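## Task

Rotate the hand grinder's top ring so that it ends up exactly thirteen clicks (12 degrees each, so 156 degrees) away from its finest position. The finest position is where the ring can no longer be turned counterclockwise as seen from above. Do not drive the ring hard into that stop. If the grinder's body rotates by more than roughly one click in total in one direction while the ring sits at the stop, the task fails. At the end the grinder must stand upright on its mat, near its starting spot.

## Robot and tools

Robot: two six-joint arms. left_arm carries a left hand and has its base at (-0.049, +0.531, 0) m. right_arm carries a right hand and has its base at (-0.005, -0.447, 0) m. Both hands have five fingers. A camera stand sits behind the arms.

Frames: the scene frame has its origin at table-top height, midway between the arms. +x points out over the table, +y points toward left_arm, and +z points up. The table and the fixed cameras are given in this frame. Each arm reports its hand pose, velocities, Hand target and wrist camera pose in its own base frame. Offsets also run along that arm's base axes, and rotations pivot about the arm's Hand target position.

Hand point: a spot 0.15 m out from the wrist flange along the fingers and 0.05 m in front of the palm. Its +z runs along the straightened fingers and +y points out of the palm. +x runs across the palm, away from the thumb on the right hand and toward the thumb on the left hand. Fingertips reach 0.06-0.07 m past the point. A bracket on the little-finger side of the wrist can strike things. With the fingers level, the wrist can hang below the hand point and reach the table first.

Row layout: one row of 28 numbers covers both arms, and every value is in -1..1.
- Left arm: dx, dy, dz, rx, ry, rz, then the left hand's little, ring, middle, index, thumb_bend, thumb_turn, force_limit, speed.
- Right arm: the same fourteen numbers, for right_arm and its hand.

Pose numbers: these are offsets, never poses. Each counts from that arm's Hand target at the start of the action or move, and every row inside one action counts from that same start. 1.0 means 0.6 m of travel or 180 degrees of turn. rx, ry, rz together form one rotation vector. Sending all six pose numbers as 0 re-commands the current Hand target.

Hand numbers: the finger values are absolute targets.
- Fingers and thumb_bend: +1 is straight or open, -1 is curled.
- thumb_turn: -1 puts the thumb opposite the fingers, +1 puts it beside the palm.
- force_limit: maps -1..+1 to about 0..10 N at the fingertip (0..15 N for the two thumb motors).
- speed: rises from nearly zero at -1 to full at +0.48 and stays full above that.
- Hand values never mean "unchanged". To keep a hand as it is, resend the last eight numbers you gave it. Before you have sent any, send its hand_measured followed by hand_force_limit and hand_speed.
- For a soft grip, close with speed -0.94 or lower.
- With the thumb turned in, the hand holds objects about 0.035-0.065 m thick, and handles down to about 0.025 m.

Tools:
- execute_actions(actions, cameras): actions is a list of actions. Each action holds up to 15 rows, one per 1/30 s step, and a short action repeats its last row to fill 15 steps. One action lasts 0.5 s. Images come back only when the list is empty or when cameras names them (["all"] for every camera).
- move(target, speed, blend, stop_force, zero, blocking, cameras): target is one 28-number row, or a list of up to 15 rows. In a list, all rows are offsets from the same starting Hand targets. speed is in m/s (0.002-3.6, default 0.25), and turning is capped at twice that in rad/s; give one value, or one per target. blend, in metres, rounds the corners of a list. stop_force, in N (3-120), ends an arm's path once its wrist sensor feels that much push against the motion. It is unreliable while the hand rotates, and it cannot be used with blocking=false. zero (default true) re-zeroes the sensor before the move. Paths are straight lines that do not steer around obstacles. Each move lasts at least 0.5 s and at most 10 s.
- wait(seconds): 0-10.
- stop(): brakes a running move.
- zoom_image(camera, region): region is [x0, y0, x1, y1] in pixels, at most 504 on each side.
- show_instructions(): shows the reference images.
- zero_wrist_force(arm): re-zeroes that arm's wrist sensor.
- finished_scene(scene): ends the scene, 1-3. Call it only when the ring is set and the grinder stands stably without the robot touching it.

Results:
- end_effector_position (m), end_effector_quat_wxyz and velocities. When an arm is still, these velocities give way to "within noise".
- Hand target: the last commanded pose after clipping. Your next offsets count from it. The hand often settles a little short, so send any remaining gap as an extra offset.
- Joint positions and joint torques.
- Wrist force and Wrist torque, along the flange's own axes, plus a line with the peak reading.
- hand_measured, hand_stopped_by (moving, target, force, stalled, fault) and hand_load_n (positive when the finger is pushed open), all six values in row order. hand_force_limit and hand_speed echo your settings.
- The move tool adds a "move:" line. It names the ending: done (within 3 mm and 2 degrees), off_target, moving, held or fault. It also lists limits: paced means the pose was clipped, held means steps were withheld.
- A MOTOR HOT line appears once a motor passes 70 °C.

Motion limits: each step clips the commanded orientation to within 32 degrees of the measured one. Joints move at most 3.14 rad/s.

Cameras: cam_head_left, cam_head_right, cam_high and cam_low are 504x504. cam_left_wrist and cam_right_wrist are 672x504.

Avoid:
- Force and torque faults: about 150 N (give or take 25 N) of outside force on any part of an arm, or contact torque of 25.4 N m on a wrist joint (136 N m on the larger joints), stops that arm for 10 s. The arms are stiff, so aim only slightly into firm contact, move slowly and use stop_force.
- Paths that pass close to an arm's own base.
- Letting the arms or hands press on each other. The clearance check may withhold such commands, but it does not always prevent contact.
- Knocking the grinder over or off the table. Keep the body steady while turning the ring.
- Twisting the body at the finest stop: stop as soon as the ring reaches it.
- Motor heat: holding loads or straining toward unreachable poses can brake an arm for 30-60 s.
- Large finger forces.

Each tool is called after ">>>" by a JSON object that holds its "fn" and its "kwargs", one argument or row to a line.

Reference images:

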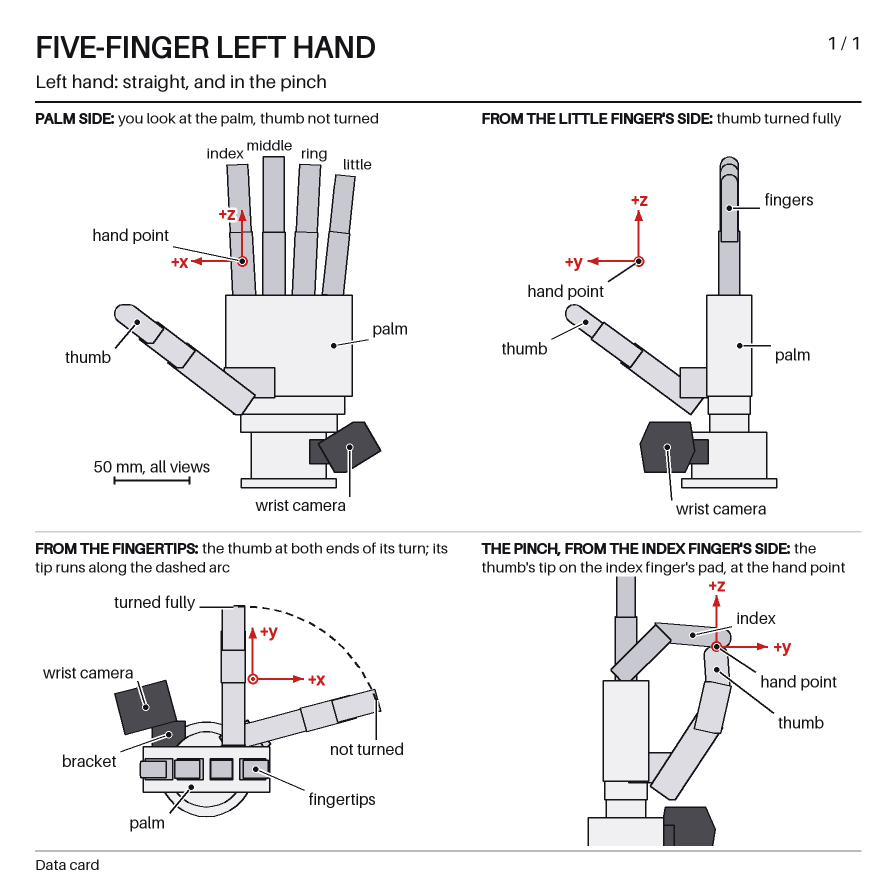

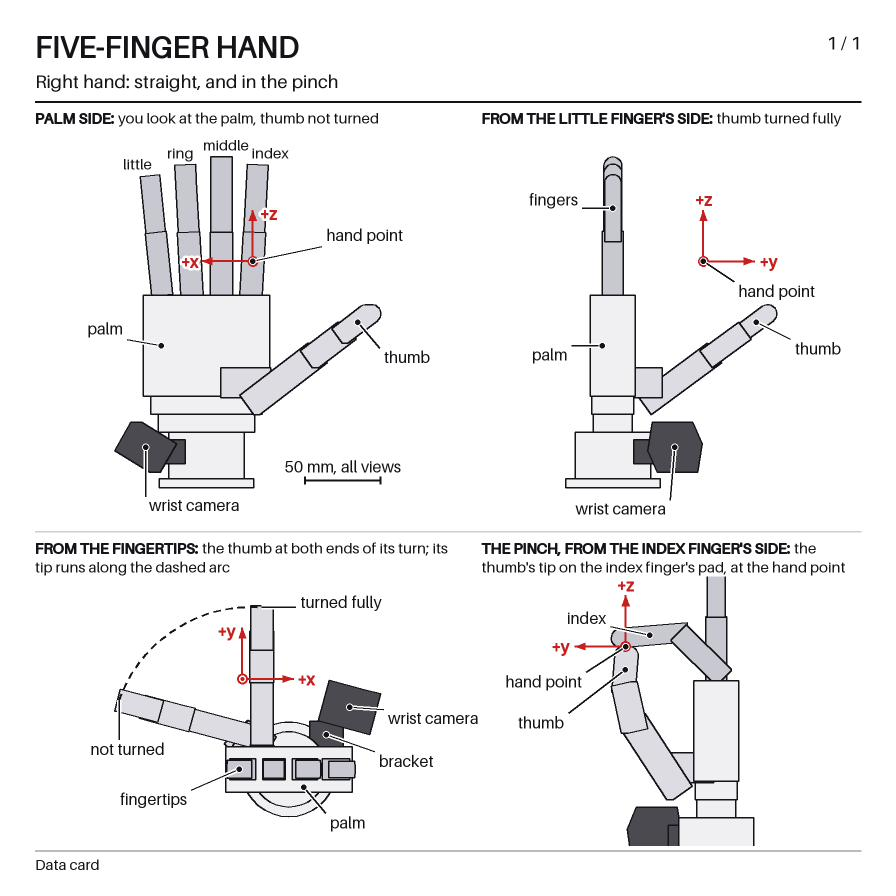

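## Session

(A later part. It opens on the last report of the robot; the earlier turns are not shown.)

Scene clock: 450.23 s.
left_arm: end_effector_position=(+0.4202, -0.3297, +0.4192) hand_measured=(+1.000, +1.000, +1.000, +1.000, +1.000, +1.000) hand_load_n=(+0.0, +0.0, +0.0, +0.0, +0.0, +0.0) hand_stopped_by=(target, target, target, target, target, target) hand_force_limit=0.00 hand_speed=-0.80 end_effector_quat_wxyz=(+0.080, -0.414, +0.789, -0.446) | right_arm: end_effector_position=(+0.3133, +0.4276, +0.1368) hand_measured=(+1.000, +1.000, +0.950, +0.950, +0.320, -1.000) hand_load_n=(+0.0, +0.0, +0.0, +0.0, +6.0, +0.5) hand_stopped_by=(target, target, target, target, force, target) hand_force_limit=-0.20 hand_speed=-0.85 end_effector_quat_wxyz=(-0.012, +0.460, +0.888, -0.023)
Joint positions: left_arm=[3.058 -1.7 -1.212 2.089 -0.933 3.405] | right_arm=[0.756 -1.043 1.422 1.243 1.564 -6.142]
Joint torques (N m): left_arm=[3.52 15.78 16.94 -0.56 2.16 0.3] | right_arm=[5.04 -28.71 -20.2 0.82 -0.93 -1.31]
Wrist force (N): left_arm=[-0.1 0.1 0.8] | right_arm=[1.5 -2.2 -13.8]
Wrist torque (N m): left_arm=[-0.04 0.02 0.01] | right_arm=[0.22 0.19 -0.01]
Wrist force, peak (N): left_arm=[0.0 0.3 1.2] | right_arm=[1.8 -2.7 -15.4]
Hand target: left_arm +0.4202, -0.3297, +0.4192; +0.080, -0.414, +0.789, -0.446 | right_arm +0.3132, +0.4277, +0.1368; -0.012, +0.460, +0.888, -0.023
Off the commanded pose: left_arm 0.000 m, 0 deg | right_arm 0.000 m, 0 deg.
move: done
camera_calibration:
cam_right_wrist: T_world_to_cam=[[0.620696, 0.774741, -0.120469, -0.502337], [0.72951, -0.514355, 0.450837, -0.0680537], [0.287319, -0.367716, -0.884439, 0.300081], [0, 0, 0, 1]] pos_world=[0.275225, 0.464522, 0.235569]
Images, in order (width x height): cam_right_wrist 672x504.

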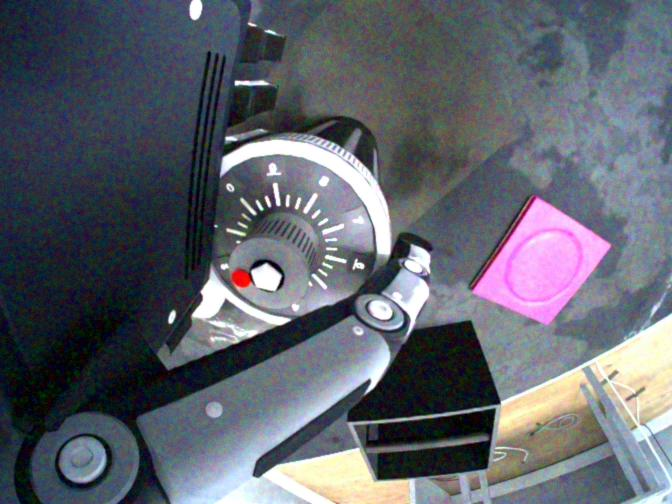

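>>> {"fn": "move", "kwargs": {
  "target": [
    [0,0,0,0,0,0,1,1,1,1,1,1,0,-0.8, 0,0,0.0010,0,0,0,1,1,0.95,0.95,0.1,-1,-0.2,-0.85],
    [0,0,0,0,0,0,1,1,1,1,1,1,0,-0.8, 0,0,0.0011,0,0,0,1,1,0.95,0.95,0.9,-1,-0.2,-0.5],
    [0,0,0,0,0,0,1,1,1,1,1,1,0,-0.8, -0.0205,-0.0144,0.0043,0,0,0,1,1,0.95,0.95,0.9,-1,-0.2,-0.5]
  ],
  "speed": 0.05,
  "cameras": ["cam_right_wrist"]
}}

>>> {"fn": "zoom_image", "kwargs": {
  "camera": "cam_right_wrist",
  "region": [180, 100, 430, 350]
}}

Scene clock: 474.23 s.
left_arm: end_effector_position=(+0.4202, -0.3297, +0.4192) hand_measured=(+1.000, +1.000, +1.000, +1.000, +1.000, +1.000) hand_load_n=(+0.0, +0.0, +0.0, +0.0, +0.0, +0.0) hand_stopped_by=(target, target, target, target, target, target) hand_force_limit=0.00 hand_speed=-0.80 end_effector_quat_wxyz=(+0.080, -0.414, +0.789, -0.446) | right_arm: end_effector_position=(+0.3009, +0.4191, +0.1394) hand_measured=(+1.000, +1.000, +0.950, +0.950, +0.900, -1.000) hand_load_n=(+0.0, +0.0, +0.0, +0.0, -0.5, +0.0) hand_stopped_by=(target, target, target, target, target, target) hand_force_limit=-0.20 hand_speed=-0.50 end_effector_quat_wxyz=(-0.012, +0.460, +0.888, -0.023) end_effector_velocity=(+0.002, +0.002, +0.000) end_effector_angular_velocity=(+0.001, -0.002, +0.000)
Joint positions: left_arm=[3.058 -1.7 -1.212 2.089 -0.933 3.405] | right_arm=[0.761 -1.077 1.468 1.231 1.563 -6.138]
Joint velocities: left_arm=[within noise] | right_arm=[0 0.005 -0.007 0 0 0.001]
Joint torques (N m): left_arm=[4.01 15.79 18.42 -0.33 1.9 0.47] | right_arm=[-1.36 -33.25 -26.74 4.14 -1.02 0]
Wrist force (N): left_arm=[0.1 0.3 0.8] | right_arm=[0.4 -0.8 0.2]
Wrist torque (N m): left_arm=[-0.01 0.00 0.01] | right_arm=[-0.11 -0.15 -0.06]
Wrist force, peak (N): left_arm=[0.0 0.2 1.2] | right_arm=[1.6 -2.4 -14.6]
Hand target: left_arm +0.4202, -0.3297, +0.4192; +0.080, -0.414, +0.789, -0.446 | right_arm +0.3009, +0.4191, +0.1394; -0.012, +0.460, +0.888, -0.023
Off the commanded pose: left_arm 0.000 m, 0 deg | right_arm 0.000 m, 0 deg.
move: done
camera_calibration:
cam_right_wrist: T_world_to_cam=[[0.620474, 0.774933, -0.120376, -0.487667], [0.729654, -0.514196, 0.450787, -0.0645834], [0.287433, -0.367534, -0.884478, 0.302617], [0, 0, 0, 1]] pos_world=[0.262726, 0.455923, 0.238069]
Images, in order (width x height): cam_right_wrist 672x504.

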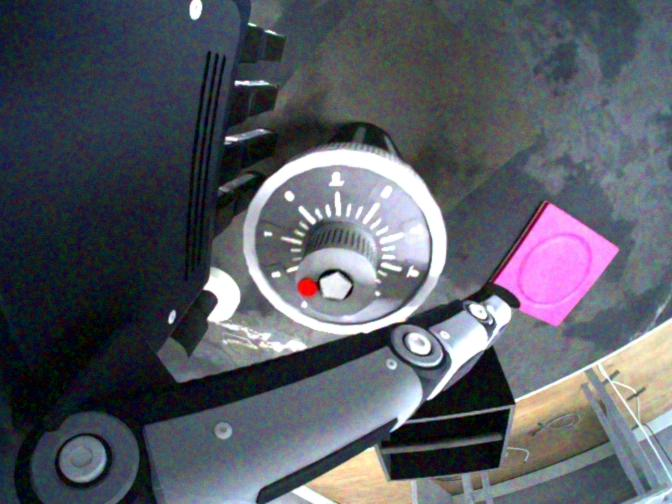

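Scaled by 2.016 from the camera's 672x504 image, which has a finer 960x720 frame.

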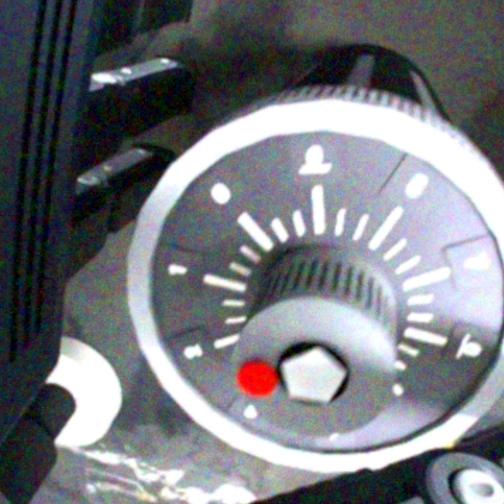

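>>> {"fn": "move", "kwargs": {
  "target": [
    [0,0,0,0,0,0,1,1,1,1,1,1,0,-0.8, -0.0095,-0.0115,0,0,0,-0.2,1,1,0.95,0.95,0.9,-1,-0.2,-0.5],
    [0,0,0,0,0,0,1,1,1,1,1,1,0,-0.8, -0.0238,-0.0153,0,0,0,-0.4,1,1,0.95,0.95,0.9,-1,-0.2,-0.5],
    [0,0,0,0,0,0,1,1,1,1,1,1,0,-0.8, -0.0377,-0.0099,0,0,0,-0.6,1,1,0.95,0.95,0.9,-1,-0.2,-0.5],
    [0,0,0,0,0,0,1,1,1,1,1,1,0,-0.8, -0.0458,0.0026,0,0,0,-0.8,1,1,0.95,0.95,0.9,-1,-0.2,-0.5]
  ],
  "speed": 0.4,
  "blend": 0.002
}}

>>> {"fn": "move", "kwargs": {
  "target": [
    [0,0,0,0,0,0,1,1,1,1,1,1,0,-0.8, 0.0009,0.0149,0,0,0,-0.2,1,1,0.95,0.95,0.9,-1,-0.2,-0.5],
    [0,0,0,0,0,0,1,1,1,1,1,1,0,-0.8, 0.0103,0.0264,0,0,0,-0.4,1,1,0.95,0.95,0.9,-1,-0.2,-0.5]
  ],
  "speed": 0.4,
  "blend": 0.002,
  "cameras": ["cam_right_wrist"]
}}

>>> {"fn": "zoom_image", "kwargs": {
  "camera": "cam_right_wrist",
  "region": [180, 100, 430, 350]
}}

Scene clock: 486.80 s.
left_arm: end_effector_position=(+0.4202, -0.3297, +0.4192) hand_measured=(+1.000, +1.000, +1.000, +1.000, +1.000, +1.000) hand_load_n=(+0.0, +0.0, +0.0, +0.0, +0.0, +0.0) hand_stopped_by=(target, target, target, target, target, target) hand_force_limit=0.00 hand_speed=-0.80 end_effector_quat_wxyz=(+0.080, -0.414, +0.789, -0.446) | right_arm: end_effector_position=(+0.2735, +0.4206, +0.1394) hand_measured=(+1.000, +1.000, +0.950, +0.950, +0.900, -1.000) hand_load_n=(+0.0, +0.0, +0.0, +0.0, +0.0, +0.0) hand_stopped_by=(target, target, target, target, target, target) hand_force_limit=-0.20 hand_speed=-0.50 end_effector_quat_wxyz=(-0.025, +0.986, -0.163, +0.004)
Joint positions: left_arm=[3.058 -1.7 -1.212 2.089 -0.933 3.405] | right_arm=[0.719 -0.912 1.175 1.264 1.545 -3.666]
Joint torques (N m): left_arm=[3.59 14.82 18.49 -0.17 1.99 0.35] | right_arm=[9.68 -44.94 -21.08 4.58 -1.45 2.01]
Wrist force (N): left_arm=[0.0 0.2 0.9] | right_arm=[0.5 -0.3 -0.6]
Wrist torque (N m): left_arm=[-0.03 0.01 0.01] | right_arm=[0.01 -0.07 0.16]
Wrist force, peak (N): left_arm=[0.1 0.2 1.2] | right_arm=[0.6 -1.2 0.1]
Hand target: left_arm +0.4202, -0.3297, +0.4192; +0.080, -0.414, +0.789, -0.446 | right_arm +0.2735, +0.4206, +0.1394; -0.025, +0.986, -0.163, +0.004
Off the commanded pose: left_arm 0.000 m, 0 deg | right_arm 0.000 m, 0 deg.
move: done

Scene clock: 488.90 s.
left_arm: end_effector_position=(+0.4202, -0.3297, +0.4192) hand_measured=(+1.000, +1.000, +1.000, +1.000, +1.000, +1.000) hand_load_n=(+0.0, +0.0, +0.0, +0.0, +0.0, +0.0) hand_stopped_by=(target, target, target, target, target, target) hand_force_limit=0.00 hand_speed=-0.80 end_effector_quat_wxyz=(+0.080, -0.414, +0.789, -0.446) | right_arm: end_effector_position=(+0.2797, +0.4364, +0.1394) hand_measured=(+1.000, +1.000, +0.950, +0.950, +0.900, -1.000) hand_load_n=(+0.0, +0.0, +0.0, +0.0, +0.0, +0.0) hand_stopped_by=(target, target, target, target, target, target) hand_force_limit=-0.20 hand_speed=-0.50 end_effector_quat_wxyz=(-0.018, +0.702, -0.711, +0.018)
Joint positions: left_arm=[3.058 -1.7 -1.212 2.089 -0.933 3.405] | right_arm=[0.633 -0.998 1.318 1.21 1.602 -2.496]
Joint torques (N m): left_arm=[3.79 16.21 18.24 -0.19 2.07 0.51] | right_arm=[9.82 -36.98 -26.93 5.2 -1.19 1.83]
Wrist force (N): left_arm=[-0.1 0.2 0.9] | right_arm=[0.3 -0.3 -0.2]
Wrist torque (N m): left_arm=[-0.04 0.04 0.00] | right_arm=[-0.02 -0.03 0.19]
Wrist force, peak (N): left_arm=[0.1 0.4 1.1] | right_arm=[0.4 -0.5 -1.0]
Hand target: left_arm +0.4202, -0.3297, +0.4192; +0.080, -0.414, +0.789, -0.446 | right_arm +0.2796, +0.4365, +0.1394; -0.018, +0.702, -0.711, +0.018
Off the commanded pose: left_arm 0.000 m, 0 deg | right_arm 0.000 m, 0 deg.
move: done
camera_calibration:
cam_right_wrist: T_world_to_cam=[[-0.957388, -0.262394, -0.12065, 0.406008], [-0.28834, 0.844806, 0.450736, -0.348661], [-0.0163447, 0.466318, -0.884466, 0.0362128], [0, 0, 0, 1]] pos_world=[0.288766, 0.384199, 0.238168]
Images, in order (width x height): cam_right_wrist 672x504.

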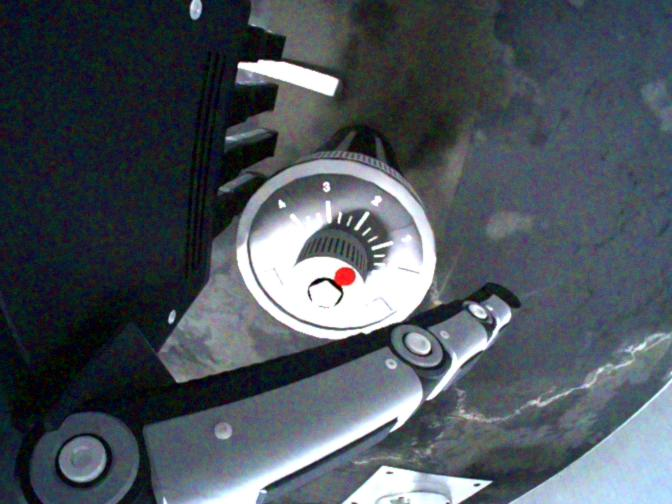

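Scaled by 2.016 from the camera's 672x504 image, which has a finer 960x720 frame.

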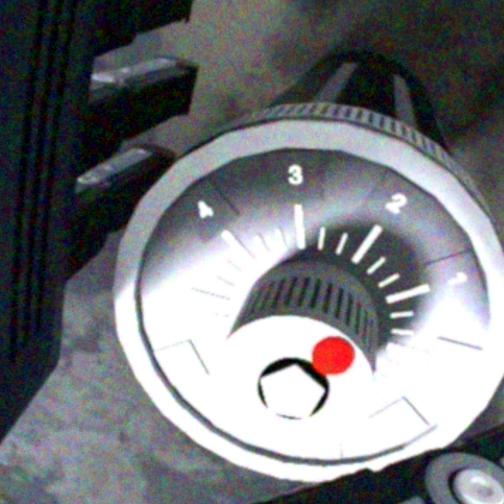

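>>> {"fn": "move", "kwargs": {
  "target": [0,0,0,0,0,0,1,1,1,1,1,1,0,-0.8, -0.0183,0.0030,-0.0020,0,0,0,1,1,0.95,0.95,0.9,-1,-0.2,-0.5],
  "speed": 0.05,
  "cameras": ["cam_right_wrist"]
}}

>>> {"fn": "zoom_image", "kwargs": {
  "camera": "cam_right_wrist",
  "region": [180, 100, 430, 350]
}}

Scene clock: 512.87 s.
left_arm: end_effector_position=(+0.4202, -0.3297, +0.4192) hand_measured=(+1.000, +1.000, +1.000, +1.000, +1.000, +1.000) hand_load_n=(+0.0, +0.0, +0.0, +0.0, +0.0, +0.0) hand_stopped_by=(target, target, target, target, target, target) hand_force_limit=0.00 hand_speed=-0.80 end_effector_quat_wxyz=(+0.080, -0.414, +0.789, -0.446) | right_arm: end_effector_position=(+0.2685, +0.4383, +0.1382) hand_measured=(+1.000, +1.000, +0.950, +0.950, +0.900, -1.000) hand_load_n=(+0.0, +0.0, +0.0, +0.0, -0.5, +0.0) hand_stopped_by=(target, target, target, target, target, target) hand_force_limit=-0.20 hand_speed=-0.50 end_effector_quat_wxyz=(-0.018, +0.702, -0.711, +0.018)
Joint positions: left_arm=[3.058 -1.7 -1.212 2.089 -0.933 3.405] | right_arm=[0.649 -1.01 1.341 1.2 1.602 -2.48]
Joint torques (N m): left_arm=[4.38 15.29 18.78 -0.2 1.83 0.2] | right_arm=[-8.24 -37.32 -28.39 3.25 0.99 -1.4]
Wrist force (N): left_arm=[0.1 0.2 0.9] | right_arm=[0.1 -0.6 0.2]
Wrist torque (N m): left_arm=[-0.02 0.00 0.01] | right_arm=[-0.07 -0.04 -0.01]
Wrist force, peak (N): left_arm=[0.1 0.2 1.1] | right_arm=[0.2 -0.7 -0.1]
Hand target: left_arm +0.4202, -0.3297, +0.4192; +0.080, -0.414, +0.789, -0.446 | right_arm +0.2687, +0.4383, +0.1382; -0.018, +0.702, -0.711, +0.018
Off the commanded pose: left_arm 0.000 m, 0 deg | right_arm 0.000 m, 0 deg.
move: done
camera_calibration:
cam_right_wrist: T_world_to_cam=[[-0.957448, -0.26221, -0.120581, 0.395652], [-0.288144, 0.844821, 0.450834, -0.352965], [-0.0163438, 0.466394, -0.884426, 0.0339565], [0, 0, 0, 1]] pos_world=[0.277666, 0.386099, 0.236869]
Images, in order (width x height): cam_right_wrist 672x504.

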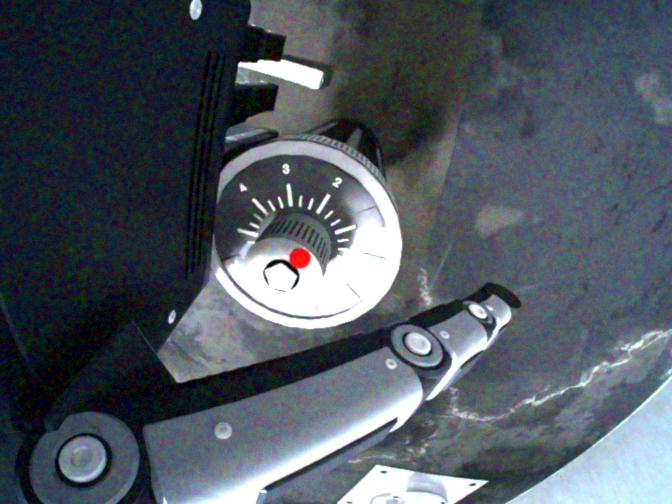

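Scaled by 2.016 from the camera's 672x504 image, which has a finer 960x720 frame.

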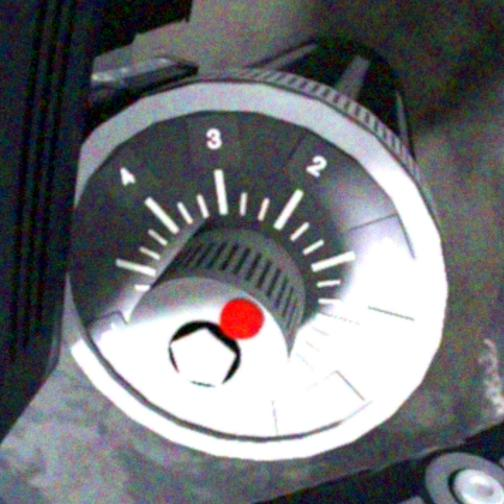

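>>> {"fn": "move", "kwargs": {
  "target": [
    [0,0,0,0,0,0,1,1,1,1,1,1,0,-0.8, -0.0057,0,-0.0010,0,0,0,1,1,0.95,0.95,0.9,-1,-0.2,-0.5],
    [0,0,0,0,0,0,1,1,1,1,1,1,0,-0.8, -0.0057,0,-0.0011,0,0,0,1,1,0.95,0.95,0.5,-1,-0.2,-0.5],
    [0,0,0,0,0,0,1,1,1,1,1,1,0,-0.8, -0.0057,0,-0.0011,0,0,0,1,1,0.95,0.95,0.1,-1,-0.2,-0.85]
  ],
  "speed": 0.05,
  "cameras": ["cam_right_wrist"]
}}

>>> {"fn": "zoom_image", "kwargs": {
  "camera": "cam_right_wrist",
  "region": [180, 100, 430, 350]
}}

Scene clock: 521.77 s.
left_arm: end_effector_position=(+0.4202, -0.3297, +0.4192) hand_measured=(+1.000, +1.000, +1.000, +1.000, +1.000, +1.000) hand_load_n=(+0.0, +0.0, +0.0, +0.0, +0.0, +0.0) hand_stopped_by=(target, target, target, target, target, target) hand_force_limit=0.00 hand_speed=-0.80 end_effector_quat_wxyz=(+0.080, -0.414, +0.789, -0.446) | right_arm: end_effector_position=(+0.2652, +0.4383, +0.1376) hand_measured=(+1.000, +1.000, +0.950, +0.950, +0.320, -1.000) hand_load_n=(+0.0, +0.0, +0.5, +0.0, +6.0, +0.5) hand_stopped_by=(target, target, target, target, force, target) hand_force_limit=-0.20 hand_speed=-0.85 end_effector_quat_wxyz=(-0.018, +0.702, -0.711, +0.018)
Joint positions: left_arm=[3.058 -1.7 -1.212 2.089 -0.933 3.405] | right_arm=[0.653 -1.015 1.35 1.196 1.602 -2.476]
Joint torques (N m): left_arm=[4.2 16.13 17.71 -0.11 1.98 0.29] | right_arm=[-9.17 -35.38 -25.05 3.29 0.83 -1.27]
Wrist force (N): left_arm=[0.0 0.1 0.9] | right_arm=[0.0 0.3 -1.4]
Wrist torque (N m): left_arm=[-0.05 0.01 0.02] | right_arm=[-0.11 -0.03 -0.01]
Wrist force, peak (N): left_arm=[0.0 0.1 1.2] | right_arm=[0.0 0.4 -2.2]
Hand target: left_arm +0.4202, -0.3297, +0.4192; +0.080, -0.414, +0.789, -0.446 | right_arm +0.2652, +0.4383, +0.1376; -0.018, +0.702, -0.711, +0.018
Off the commanded pose: left_arm 0.000 m, 0 deg | right_arm 0.000 m, 0 deg.
move: done
camera_calibration:
cam_right_wrist: T_world_to_cam=[[-0.957445, -0.262268, -0.120473, 0.39239], [-0.288146, 0.844846, 0.450784, -0.353558], [-0.0164449, 0.466315, -0.884466, 0.0334861], [0, 0, 0, 1]] pos_world=[0.274366, 0.385999, 0.236268]
Images, in order (width x height): cam_right_wrist 672x504.

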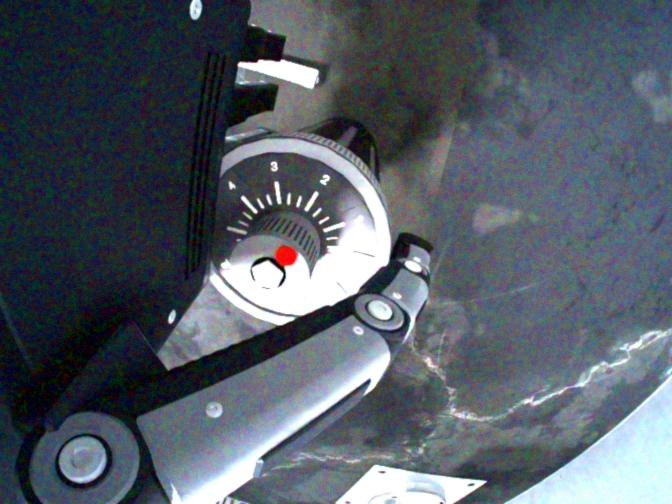

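Scaled by 2.016 from the camera's 672x504 image, which has a finer 960x720 frame.

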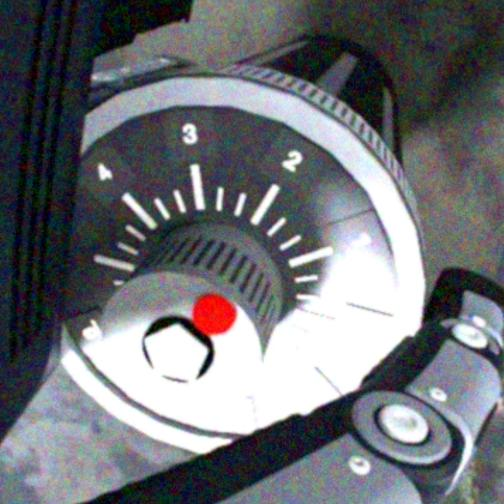

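>>> {"fn": "move", "kwargs": {
  "target": [0,0,0,0,0,0,1,1,1,1,1,1,0,-0.8, 0,0,-0.02,0,0,0,1,1,0.95,0.95,0.1,-1,-0.2,-0.85],
  "speed": 0.01,
  "stop_force": 13,
  "cameras": []
}}

>>> {"fn": "move", "kwargs": {
  "target": [0,0,0,0,0,0,1,1,1,1,1,1,0,-0.8, -0.0035,-0.0084,0,0,0,0.0667,1,1,0.95,0.95,0.1,-1,-0.2,-0.85],
  "speed": 0.15,
  "cameras": ["cam_right_wrist"]
}}

>>> {"fn": "zoom_image", "kwargs": {
  "camera": "cam_right_wrist",
  "region": [180, 100, 430, 350]
}}

Scene clock: 528.03 s.
left_arm: end_effector_position=(+0.4202, -0.3297, +0.4192) hand_measured=(+1.000, +1.000, +1.000, +1.000, +1.000, +1.000) hand_load_n=(+0.0, +0.0, +0.0, +0.0, +0.0, -0.5) hand_stopped_by=(target, target, target, target, target, target) hand_force_limit=0.00 hand_speed=-0.80 end_effector_quat_wxyz=(+0.080, -0.414, +0.789, -0.446) | right_arm: end_effector_position=(+0.2653, +0.4383, +0.1369) hand_measured=(+1.000, +1.000, +0.950, +0.950, +0.320, -1.000) hand_load_n=(+0.0, +0.0, +0.0, +0.0, +6.5, +1.0) hand_stopped_by=(target, target, target, target, force, target) hand_force_limit=-0.20 hand_speed=-0.85 end_effector_quat_wxyz=(-0.018, +0.702, -0.711, +0.018)
Joint positions: left_arm=[3.058 -1.7 -1.212 2.089 -0.933 3.405] | right_arm=[0.653 -1.014 1.35 1.194 1.602 -2.476]
Joint torques (N m): left_arm=[3.58 16.66 18.55 0 1.76 0.3] | right_arm=[-6.12 -40.9 -22.9 2.07 0.49 -1.24]
Wrist force (N): left_arm=[0.2 -0.1 0.8] | right_arm=[-0.1 -2.6 -16.8]
Wrist torque (N m): left_arm=[-0.07 0.00 0.03] | right_arm=[0.33 0.14 -0.06]
Wrist force, peak (N): left_arm=[0.2 0.2 1.2] | right_arm=[0.1 -4.0 -24.4]
Hand target: left_arm +0.4202, -0.3297, +0.4192; +0.080, -0.414, +0.789, -0.446 | right_arm +0.2653, +0.4383, +0.1369; -0.018, +0.702, -0.711, +0.018 (not the last commanded pose)
Off the commanded pose: left_arm 0.000 m, 0 deg | right_arm 0.011 m, 0 deg.
move: contact (right_arm)
No camera images: "cameras" was empty.

Scene clock: 529.17 s.
left_arm: end_effector_position=(+0.4202, -0.3297, +0.4192) hand_measured=(+1.000, +1.000, +1.000, +1.000, +1.000, +1.000) hand_load_n=(-0.5, +0.0, +0.0, +0.0, +0.0, +0.0) hand_stopped_by=(target, target, target, target, target, target) hand_force_limit=0.00 hand_speed=-0.80 end_effector_quat_wxyz=(+0.080, -0.414, +0.789, -0.446) | right_arm: end_effector_position=(+0.2632, +0.4334, +0.1369) hand_measured=(+1.000, +1.000, +0.950, +0.950, +0.320, -1.000) hand_load_n=(+0.0, +0.0, +0.0, +0.0, +6.5, +1.0) hand_stopped_by=(target, target, target, target, force, target) hand_force_limit=-0.20 hand_speed=-0.85 end_effector_quat_wxyz=(-0.020, +0.773, -0.634, +0.016)
Joint positions: left_arm=[3.058 -1.7 -1.212 2.089 -0.933 3.405] | right_arm=[0.658 -0.999 1.325 1.199 1.594 -2.681]
Joint torques (N m): left_arm=[3.59 15.49 18.91 -0.02 1.94 0.2] | right_arm=[-2.99 -41.69 -0.81 1.22 1.3 -0.88]
Wrist force (N): left_arm=[-0.1 0.3 0.8] | right_arm=[0.3 -1.4 -14.2]
Wrist torque (N m): left_arm=[-0.01 0.03 0.00] | right_arm=[0.33 0.08 -0.01]
Wrist force, peak (N): left_arm=[0.0 0.2 1.1] | right_arm=[0.0 -2.4 -16.2]
Hand target: left_arm +0.4202, -0.3297, +0.4192; +0.080, -0.414, +0.789, -0.446 | right_arm +0.2632, +0.4333, +0.1369; -0.020, +0.773, -0.634, +0.016
Off the commanded pose: left_arm 0.000 m, 0 deg | right_arm 0.000 m, 0 deg.
move: done
camera_calibration:
cam_right_wrist: T_world_to_cam=[[-0.882037, -0.455502, -0.120532, 0.452978], [-0.457431, 0.766464, 0.450877, -0.271291], [-0.112992, 0.452826, -0.88441, 0.0664302], [0, 0, 0, 1]] pos_world=[0.282953, 0.384186, 0.235669]
Images, in order (width x height): cam_right_wrist 672x504.

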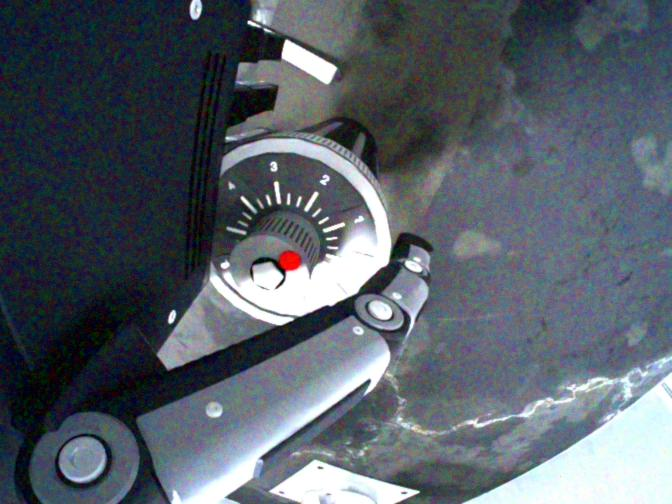

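Scaled by 2.016 from the camera's 672x504 image, which has a finer 960x720 frame.

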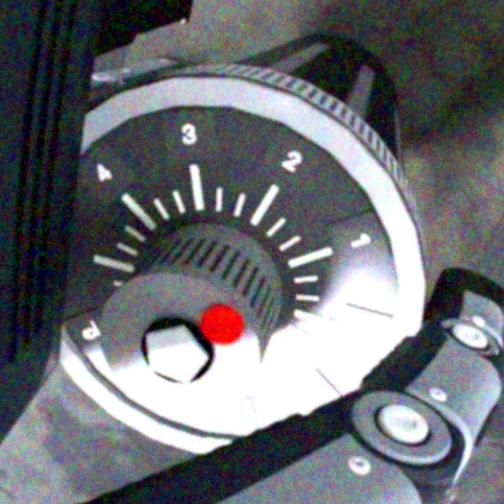

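>>> {"fn": "move", "kwargs": {
  "target": [0,0,0,0,0,0,1,1,1,1,1,1,0,-0.8, -0.0017,-0.0089,0,0,0,0.0667,1,1,0.95,0.95,0.1,-1,-0.2,-0.85],
  "speed": 0.15,
  "cameras": ["cam_right_wrist"]
}}

>>> {"fn": "zoom_image", "kwargs": {
  "camera": "cam_right_wrist",
  "region": [180, 100, 430, 350]
}}

Scene clock: 533.60 s.
left_arm: end_effector_position=(+0.4202, -0.3297, +0.4192) hand_measured=(+1.000, +1.000, +1.000, +1.000, +1.000, +1.000) hand_load_n=(+0.0, +0.0, +0.0, +0.0, +0.0, +0.0) hand_stopped_by=(target, target, target, target, target, target) hand_force_limit=0.00 hand_speed=-0.80 end_effector_quat_wxyz=(+0.080, -0.414, +0.789, -0.446) | right_arm: end_effector_position=(+0.2621, +0.4280, +0.1369) hand_measured=(+1.000, +1.000, +0.950, +0.950, +0.320, -1.000) hand_load_n=(+0.0, +0.0, +0.0, +0.0, +6.0, +1.0) hand_stopped_by=(target, target, target, target, force, target) hand_force_limit=-0.20 hand_speed=-0.85 end_effector_quat_wxyz=(-0.021, +0.835, -0.550, +0.014)
Joint positions: left_arm=[3.058 -1.7 -1.212 2.089 -0.933 3.405] | right_arm=[0.665 -0.985 1.301 1.205 1.584 -2.883]
Joint torques (N m): left_arm=[3.88 15.15 19.1 0.15 1.85 0.12] | right_arm=[-6.17 -40.63 -2.16 1.04 1.6 -0.87]
Wrist force (N): left_arm=[-0.2 0.3 0.9] | right_arm=[0.2 -1.8 -14.5]
Wrist torque (N m): left_arm=[-0.02 0.04 0.00] | right_arm=[0.30 0.09 -0.03]
Wrist force, peak (N): left_arm=[-0.2 0.1 1.2] | right_arm=[0.1 -1.5 -16.2]
Hand target: left_arm +0.4202, -0.3297, +0.4192; +0.080, -0.414, +0.789, -0.446 | right_arm +0.2622, +0.4279, +0.1369; -0.021, +0.835, -0.550, +0.014
Off the commanded pose: left_arm 0.000 m, 0 deg | right_arm 0.000 m, 0 deg.
move: done
camera_calibration:
cam_right_wrist: T_world_to_cam=[[-0.767948, -0.629085, -0.120452, 0.49396], [-0.606891, 0.654527, 0.450863, -0.180535], [-0.204792, 0.41934, -0.884429, 0.107158], [0, 0, 0, 1]] pos_world=[0.291715, 0.383972, 0.235669]
Images, in order (width x height): cam_right_wrist 672x504.

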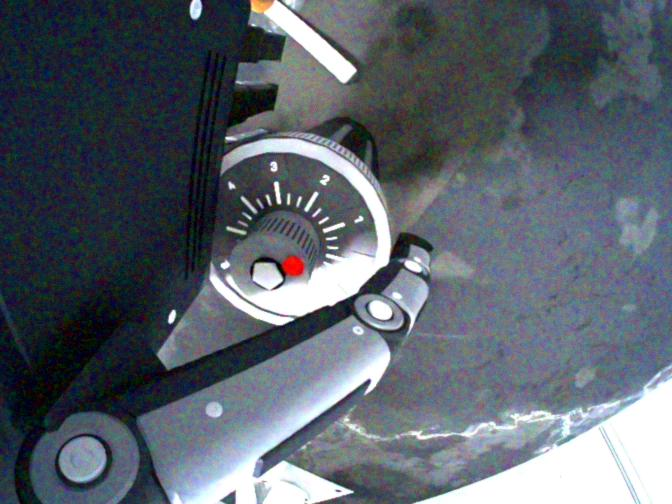

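Scaled by 2.016 from the camera's 672x504 image, which has a finer 960x720 frame.

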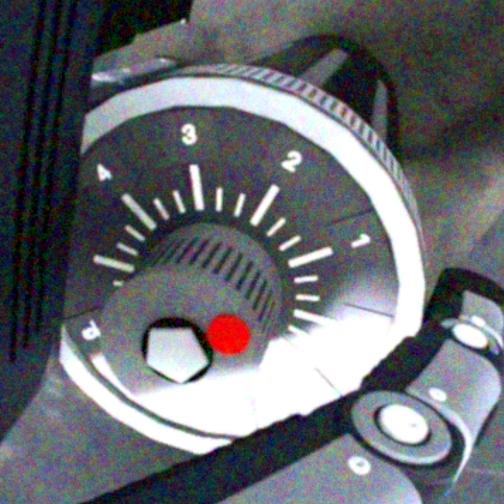

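>>> {"fn": "move", "kwargs": {
  "target": [0,0,0,0,0,0,1,1,1,1,1,1,0,-0.8, 0.0002,-0.0090,0,0,0,0.0667,1,1,0.95,0.95,0.1,-1,-0.2,-0.85],
  "speed": 0.15,
  "cameras": ["cam_right_wrist"]
}}

>>> {"fn": "zoom_image", "kwargs": {
  "camera": "cam_right_wrist",
  "region": [180, 100, 430, 350]
}}

Scene clock: 538.83 s.
left_arm: end_effector_position=(+0.4202, -0.3297, +0.4192) hand_measured=(+1.000, +1.000, +1.000, +1.000, +1.000, +1.000) hand_load_n=(+0.0, +0.0, +0.0, +0.0, +0.0, +0.0) hand_stopped_by=(target, target, target, target, target, target) hand_force_limit=0.00 hand_speed=-0.80 end_effector_quat_wxyz=(+0.080, -0.414, +0.789, -0.446) | right_arm: end_effector_position=(+0.2622, +0.4226, +0.1369) hand_measured=(+1.000, +1.000, +0.950, +0.950, +0.320, -1.000) hand_load_n=(+0.0, +0.0, +0.0, +0.0, +6.0, +1.0) hand_stopped_by=(target, target, target, target, force, target) hand_force_limit=-0.20 hand_speed=-0.85 end_effector_quat_wxyz=(-0.023, +0.888, -0.459, +0.012)
Joint positions: left_arm=[3.058 -1.7 -1.212 2.089 -0.933 3.405] | right_arm=[0.673 -0.972 1.278 1.213 1.574 -3.084]
Joint torques (N m): left_arm=[4.88 15.31 18.79 0.26 1.93 0.06] | right_arm=[-7.88 -40.9 -3.82 0.58 1.38 -0.93]
Wrist force (N): left_arm=[0.1 0.3 1.0] | right_arm=[-0.1 -1.8 -15.2]
Wrist torque (N m): left_arm=[-0.03 0.01 0.01] | right_arm=[0.38 0.10 -0.08]
Wrist force, peak (N): left_arm=[0.1 0.3 1.2] | right_arm=[-0.2 -1.8 -16.3]
Hand target: left_arm +0.4202, -0.3297, +0.4192; +0.080, -0.414, +0.789, -0.446 | right_arm +0.2623, +0.4225, +0.1369; -0.023, +0.888, -0.459, +0.012
Off the commanded pose: left_arm 0.000 m, 0 deg | right_arm 0.000 m, 0 deg.
move: done
camera_calibration:
cam_right_wrist: T_world_to_cam=[[-0.620321, -0.775038, -0.120488, 0.513638], [-0.729751, 0.513982, 0.450872, -0.085289], [-0.287514, 0.367612, -0.884419, 0.153012], [0, 0, 0, 1]] pos_world=[0.300374, 0.385677, 0.235669]
Images, in order (width x height): cam_right_wrist 672x504.

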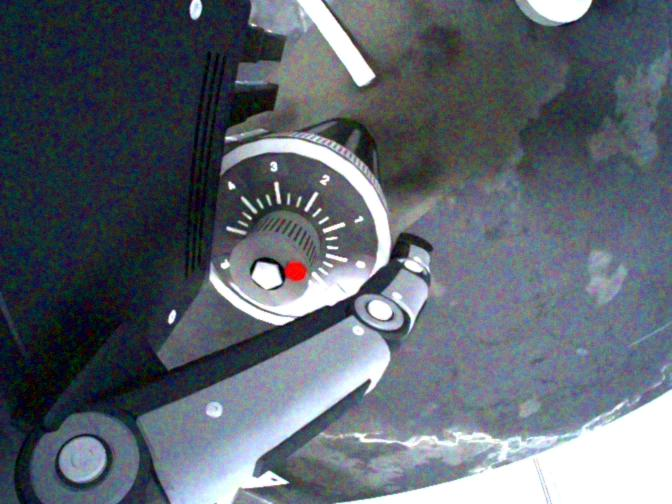

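Scaled by 2.016 from the camera's 672x504 image, which has a finer 960x720 frame.

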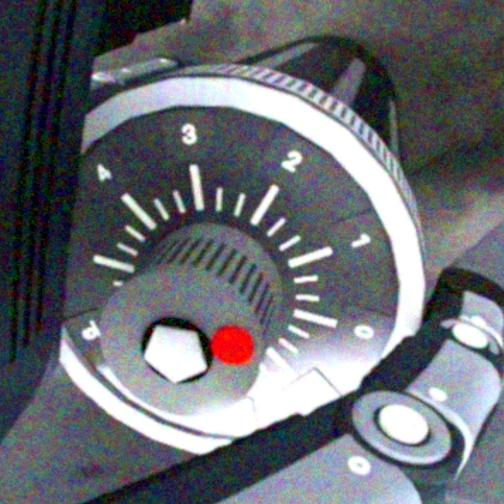

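>>> {"fn": "move", "kwargs": {
  "target": [0,0,0,0,0,0,1,1,1,1,1,1,0,-0.8, 0.0021,-0.0088,0,0,0,0.0667,1,1,0.95,0.95,0.1,-1,-0.2,-0.85],
  "speed": 0.15,
  "cameras": ["cam_right_wrist"]
}}

>>> {"fn": "zoom_image", "kwargs": {
  "camera": "cam_right_wrist",
  "region": [180, 100, 430, 350]
}}

Scene clock: 543.00 s.
left_arm: end_effector_position=(+0.4202, -0.3297, +0.4192) hand_measured=(+1.000, +1.000, +1.000, +1.000, +1.000, +1.000) hand_load_n=(+0.0, +0.0, +0.0, +0.0, +0.0, +0.0) hand_stopped_by=(target, target, target, target, target, target) hand_force_limit=0.00 hand_speed=-0.80 end_effector_quat_wxyz=(+0.080, -0.414, +0.789, -0.446) | right_arm: end_effector_position=(+0.2635, +0.4173, +0.1369) hand_measured=(+1.000, +1.000, +0.950, +0.950, +0.320, -1.000) hand_load_n=(+0.0, +0.0, +0.0, +0.0, +6.0, +1.0) hand_stopped_by=(target, target, target, target, force, target) hand_force_limit=-0.20 hand_speed=-0.85 end_effector_quat_wxyz=(-0.024, +0.931, -0.364, +0.009)
Joint positions: left_arm=[3.058 -1.7 -1.212 2.089 -0.933 3.405] | right_arm=[0.684 -0.96 1.259 1.221 1.563 -3.283]
Joint torques (N m): left_arm=[2.96 15.83 18.62 0.17 2.01 0.08] | right_arm=[-8.04 -41.04 -3.31 0.39 1.46 -0.77]
Wrist force (N): left_arm=[-0.2 0.0 0.8] | right_arm=[0.1 -1.9 -15.4]
Wrist torque (N m): left_arm=[-0.05 0.04 0.00] | right_arm=[0.38 0.06 -0.06]
Wrist force, peak (N): left_arm=[0.2 0.3 1.2] | right_arm=[-0.1 -2.1 -16.3]
Hand target: left_arm +0.4202, -0.3297, +0.4192; +0.080, -0.414, +0.789, -0.446 | right_arm +0.2635, +0.4172, +0.1369; -0.024, +0.931, -0.364, +0.009
Off the commanded pose: left_arm 0.000 m, 0 deg | right_arm 0.000 m, 0 deg.
move: done
camera_calibration:
cam_right_wrist: T_world_to_cam=[[-0.445508, -0.887126, -0.120541, 0.511021], [-0.820742, 0.350913, 0.450826, 0.0103588], [-0.35764, 0.299779, -0.884435, 0.202095], [0, 0, 0, 1]] pos_world=[0.308443, 0.389121, 0.235669]
Images, in order (width x height): cam_right_wrist 672x504.

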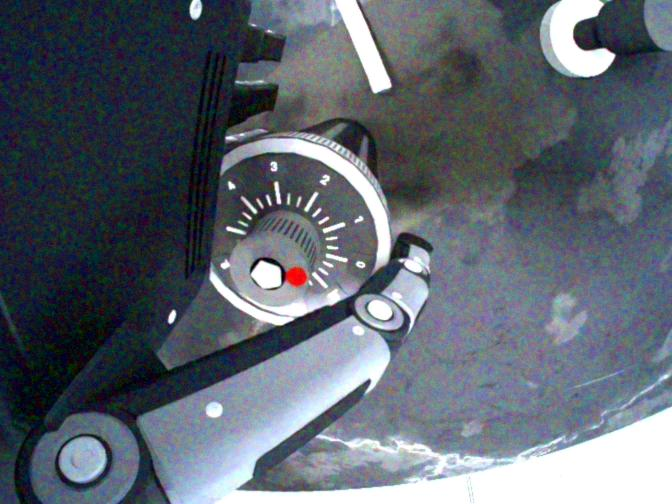

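Scaled by 2.016 from the camera's 672x504 image, which has a finer 960x720 frame.

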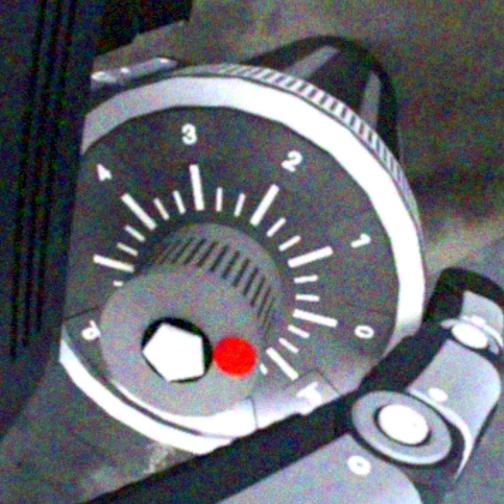

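>>> {"fn": "move", "kwargs": {
  "target": [0,0,0,0,0,0,1,1,1,1,1,1,0,-0.8, 0.0039,-0.0082,0,0,0,0.0667,1,1,0.95,0.95,0.1,-1,-0.2,-0.85],
  "speed": 0.15,
  "cameras": ["cam_right_wrist"]
}}

>>> {"fn": "zoom_image", "kwargs": {
  "camera": "cam_right_wrist",
  "region": [180, 100, 430, 350]
}}

Scene clock: 546.60 s.
left_arm: end_effector_position=(+0.4202, -0.3297, +0.4192) hand_measured=(+1.000, +1.000, +1.000, +1.000, +1.000, +1.000) hand_load_n=(+0.0, +0.0, +0.0, +0.0, -0.5, +0.0) hand_stopped_by=(target, target, target, target, target, target) hand_force_limit=0.00 hand_speed=-0.80 end_effector_quat_wxyz=(+0.080, -0.414, +0.789, -0.446) | right_arm: end_effector_position=(+0.2658, +0.4124, +0.1369) hand_measured=(+1.000, +1.000, +0.950, +0.950, +0.320, -1.000) hand_load_n=(+0.0, +0.0, +0.0, +0.0, +5.5, +5.5) hand_stopped_by=(target, target, target, target, force, target) hand_force_limit=-0.20 hand_speed=-0.85 end_effector_quat_wxyz=(-0.025, +0.964, -0.265, +0.007)
Joint positions: left_arm=[3.058 -1.7 -1.212 2.089 -0.933 3.405] | right_arm=[0.695 -0.95 1.243 1.229 1.554 -3.481]
Joint torques (N m): left_arm=[3.17 15.65 19.9 0.17 1.94 -0.09] | right_arm=[-8.67 -40.77 -6.82 0.55 1.07 -1.1]
Wrist force (N): left_arm=[0.0 0.0 0.8] | right_arm=[0.9 -2.3 -14.1]
Wrist torque (N m): left_arm=[-0.06 0.02 0.02] | right_arm=[0.34 0.21 0.29]
Wrist force, peak (N): left_arm=[0.0 0.2 1.1] | right_arm=[0.1 -1.9 -16.2]
Hand target: left_arm +0.4202, -0.3297, +0.4192; +0.080, -0.414, +0.789, -0.446 | right_arm +0.2659, +0.4123, +0.1369; -0.025, +0.964, -0.265, +0.007
Off the commanded pose: left_arm 0.000 m, 0 deg | right_arm 0.000 m, 0 deg.
move: done
camera_calibration:
cam_right_wrist: T_world_to_cam=[[-0.251226, -0.960391, -0.120556, 0.486321], [-0.875775, 0.172497, 0.450846, 0.102169], [-0.412193, 0.218845, -0.884423, 0.252257], [0, 0, 0, 1]] pos_world=[0.315632, 0.39423, 0.235669]
Images, in order (width x height): cam_right_wrist 672x504.

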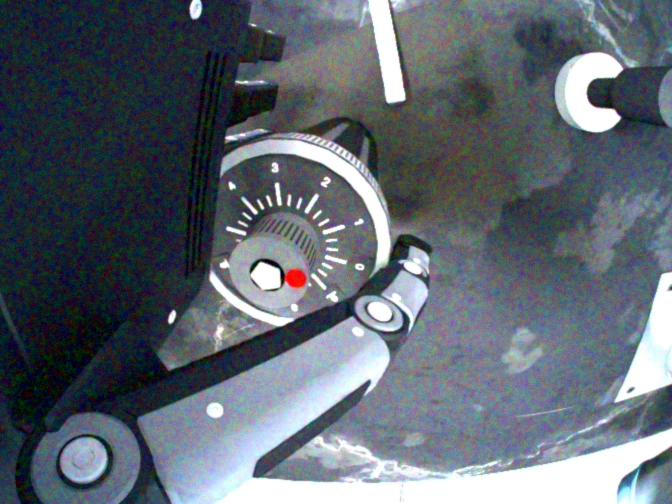

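Scaled by 2.016 from the camera's 672x504 image, which has a finer 960x720 frame.

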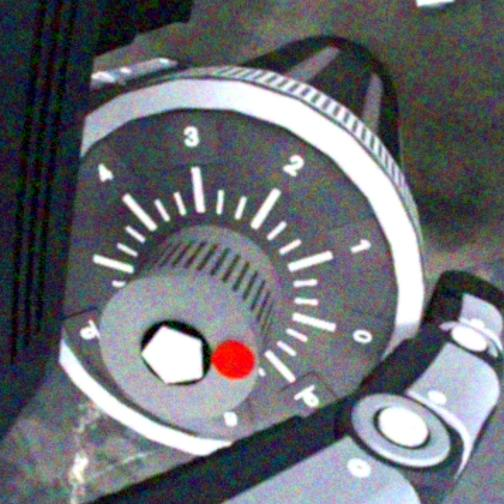

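>>> {"fn": "move", "kwargs": {
  "target": [
    [0,0,0,0,0,0,1,1,1,1,1,1,0,-0.8, -0.0039,0.0082,0,0,0,-0.0667,1,1,0.95,0.95,0.1,-1,-0.2,-0.85],
    [0,0,0,0,0,0,1,1,1,1,1,1,0,-0.8, -0.0060,0.0170,0,0,0,-0.1333,1,1,0.95,0.95,0.1,-1,-0.2,-0.85],
    [0,0,0,0,0,0,1,1,1,1,1,1,0,-0.8, -0.0063,0.0260,0,0,0,-0.2,1,1,0.95,0.95,0.1,-1,-0.2,-0.85]
  ],
  "speed": 0.15,
  "blend": 0.001,
  "cameras": ["cam_right_wrist"]
}}

>>> {"fn": "zoom_image", "kwargs": {
  "camera": "cam_right_wrist",
  "region": [180, 100, 430, 350]
}}

Scene clock: 578.67 s.
left_arm: end_effector_position=(+0.4202, -0.3297, +0.4192) hand_measured=(+1.000, +1.000, +1.000, +1.000, +1.000, +1.000) hand_load_n=(+0.0, +0.0, +0.0, +0.0, +0.0, +0.0) hand_stopped_by=(target, target, target, target, target, target) hand_force_limit=0.00 hand_speed=-0.80 end_effector_quat_wxyz=(+0.080, -0.414, +0.789, -0.446) | right_arm: end_effector_position=(+0.2621, +0.4278, +0.1369) hand_measured=(+1.000, +1.000, +0.950, +0.950, +0.320, -1.000) hand_load_n=(+0.0, +0.0, +0.0, +0.0, +6.0, +2.0) hand_stopped_by=(target, target, target, target, force, target) hand_force_limit=-0.20 hand_speed=-0.85 end_effector_quat_wxyz=(-0.021, +0.835, -0.550, +0.014)
Joint positions: left_arm=[3.058 -1.7 -1.212 2.089 -0.933 3.405] | right_arm=[0.665 -0.985 1.301 1.205 1.584 -2.884]
Joint torques (N m): left_arm=[3.2 16.33 19.8 0.39 2.12 0.1] | right_arm=[7.24 -30.32 -22.92 1.64 -0.98 0.52]
Wrist force (N): left_arm=[0.2 0.1 1.0] | right_arm=[0.8 -3.1 -15.3]
Wrist torque (N m): left_arm=[-0.05 -0.01 0.02] | right_arm=[0.42 0.17 0.28]
Wrist force, peak (N): left_arm=[0.0 0.3 1.2] | right_arm=[0.7 -3.1 -15.4]
Hand target: left_arm +0.4202, -0.3297, +0.4192; +0.080, -0.414, +0.789, -0.446 | right_arm +0.2621, +0.4279, +0.1369; -0.021, +0.835, -0.550, +0.014
Off the commanded pose: left_arm 0.000 m, 0 deg | right_arm 0.000 m, 0 deg.
move: done
camera_calibration:
cam_right_wrist: T_world_to_cam=[[-0.767633, -0.629466, -0.120465, 0.493953], [-0.607257, 0.654293, 0.45071, -0.180237], [-0.204887, 0.419134, -0.884505, 0.107325], [0, 0, 0, 1]] pos_world=[0.291715, 0.383871, 0.235668]
Images, in order (width x height): cam_right_wrist 672x504.

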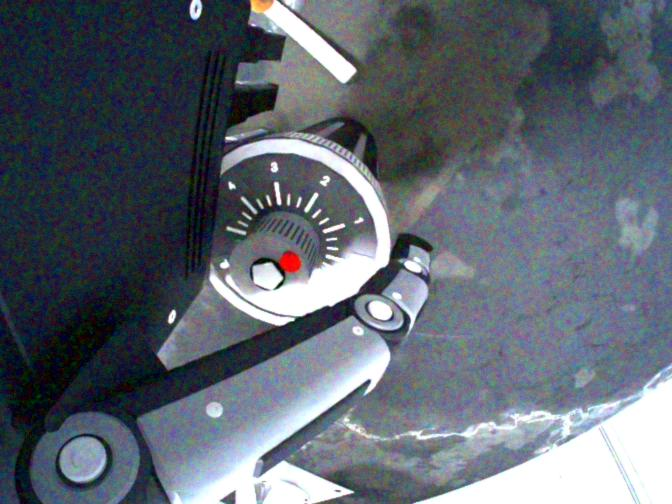

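Scaled by 2.016 from the camera's 672x504 image, which has a finer 960x720 frame.

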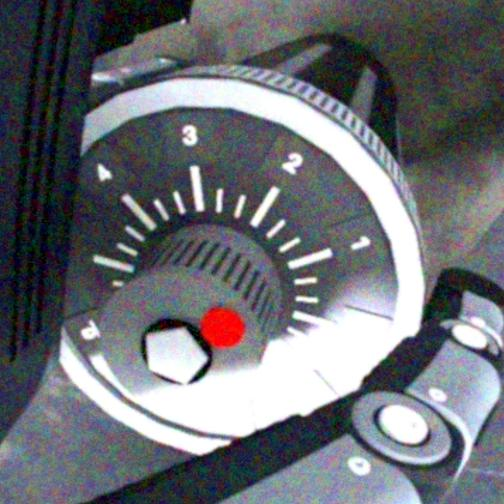

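>>> {"fn": "move", "kwargs": {
  "target": [
    [0,0,0,0,0,0,1,1,1,1,1,1,0,-0.8, 0.0017,0.0089,0,0,0,-0.0667,1,1,0.95,0.95,0.1,-1,-0.2,-0.85],
    [0,0,0,0,0,0,1,1,1,1,1,1,0,-0.8, 0.0051,0.0173,0,0,0,-0.1333,1,1,0.95,0.95,0.1,-1,-0.2,-0.85],
    [0,0,0,0,0,0,1,1,1,1,1,1,0,-0.8, 0.0101,0.0242,0,0,0,-0.2,1,1,0.95,0.95,0.1,-1,-0.2,-0.85],
    [0,0,0,0,0,0,1,1,1,1,1,1,0,-0.8, 0.0166,0.0300,0,0,0,-0.2667,1,1,0.95,0.95,0.1,-1,-0.2,-0.85],
    [0,0,0,0,0,0,1,1,1,1,1,1,0,-0.8, 0.0242,0.0343,0,0,0,-0.3333,1,1,0.95,0.95,0.1,-1,-0.2,-0.85]
  ],
  "speed": 0.15,
  "blend": 0.001,
  "cameras": ["cam_right_wrist"]
}}

>>> {"fn": "zoom_image", "kwargs": {
  "camera": "cam_right_wrist",
  "region": [180, 100, 430, 350]
}}

Scene clock: 592.47 s.
left_arm: end_effector_position=(+0.4202, -0.3297, +0.4192) hand_measured=(+1.000, +1.000, +1.000, +1.000, +1.000, +1.000) hand_load_n=(+0.0, +0.0, +0.0, +0.0, +0.0, -0.5) hand_stopped_by=(target, target, target, target, target, target) hand_force_limit=0.00 hand_speed=-0.80 end_effector_quat_wxyz=(+0.080, -0.414, +0.789, -0.446) | right_arm: end_effector_position=(+0.2765, +0.4485, +0.1369) hand_measured=(+1.000, +1.000, +0.950, +0.950, +0.320, -1.000) hand_load_n=(+0.0, +0.0, +0.0, +0.0, +5.5, +2.5) hand_stopped_by=(target, target, target, target, force, target) hand_force_limit=-0.20 hand_speed=-0.85 end_effector_quat_wxyz=(+0.011, -0.449, +0.893, -0.023)
Joint positions: left_arm=[3.058 -1.7 -1.212 2.089 -0.933 3.405] | right_arm=[0.655 -1.055 1.423 1.189 1.62 -1.847]
Joint torques (N m): left_arm=[3.67 16.47 19.24 0.33 1.85 0.01] | right_arm=[2.37 -28.2 -21.25 3.52 0.25 1.02]
Wrist force (N): left_arm=[-0.1 0.0 0.7] | right_arm=[0.0 -3.8 -15.3]
Wrist torque (N m): left_arm=[-0.05 0.03 0.01] | right_arm=[0.41 0.03 0.21]
Wrist force, peak (N): left_arm=[0.1 0.0 1.3] | right_arm=[0.9 -4.0 -15.5]
Hand target: left_arm +0.4202, -0.3297, +0.4192; +0.080, -0.414, +0.789, -0.446 | right_arm +0.2766, +0.4485, +0.1369; +0.012, -0.448, +0.893, -0.023
Off the commanded pose: left_arm 0.000 m, 0 deg | right_arm 0.000 m, 0 deg.
move: done
camera_calibration:
cam_right_wrist: T_world_to_cam=[[-0.929042, 0.349807, -0.120483, 0.12344], [0.26277, 0.853119, 0.450711, -0.514713], [0.260448, 0.38707, -0.884502, -0.0126519], [0, 0, 0, 1]] pos_world=[0.253227, 0.400828, 0.235668]
Images, in order (width x height): cam_right_wrist 672x504.

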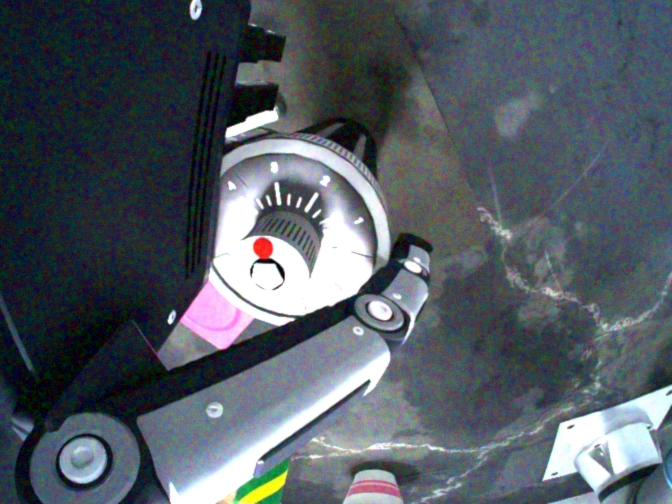

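Scaled by 2.016 from the camera's 672x504 image, which has a finer 960x720 frame.

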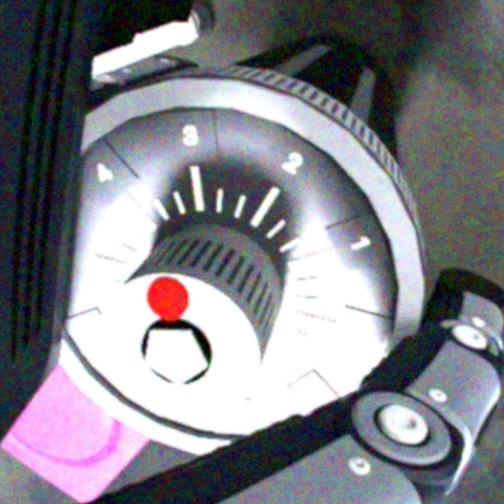

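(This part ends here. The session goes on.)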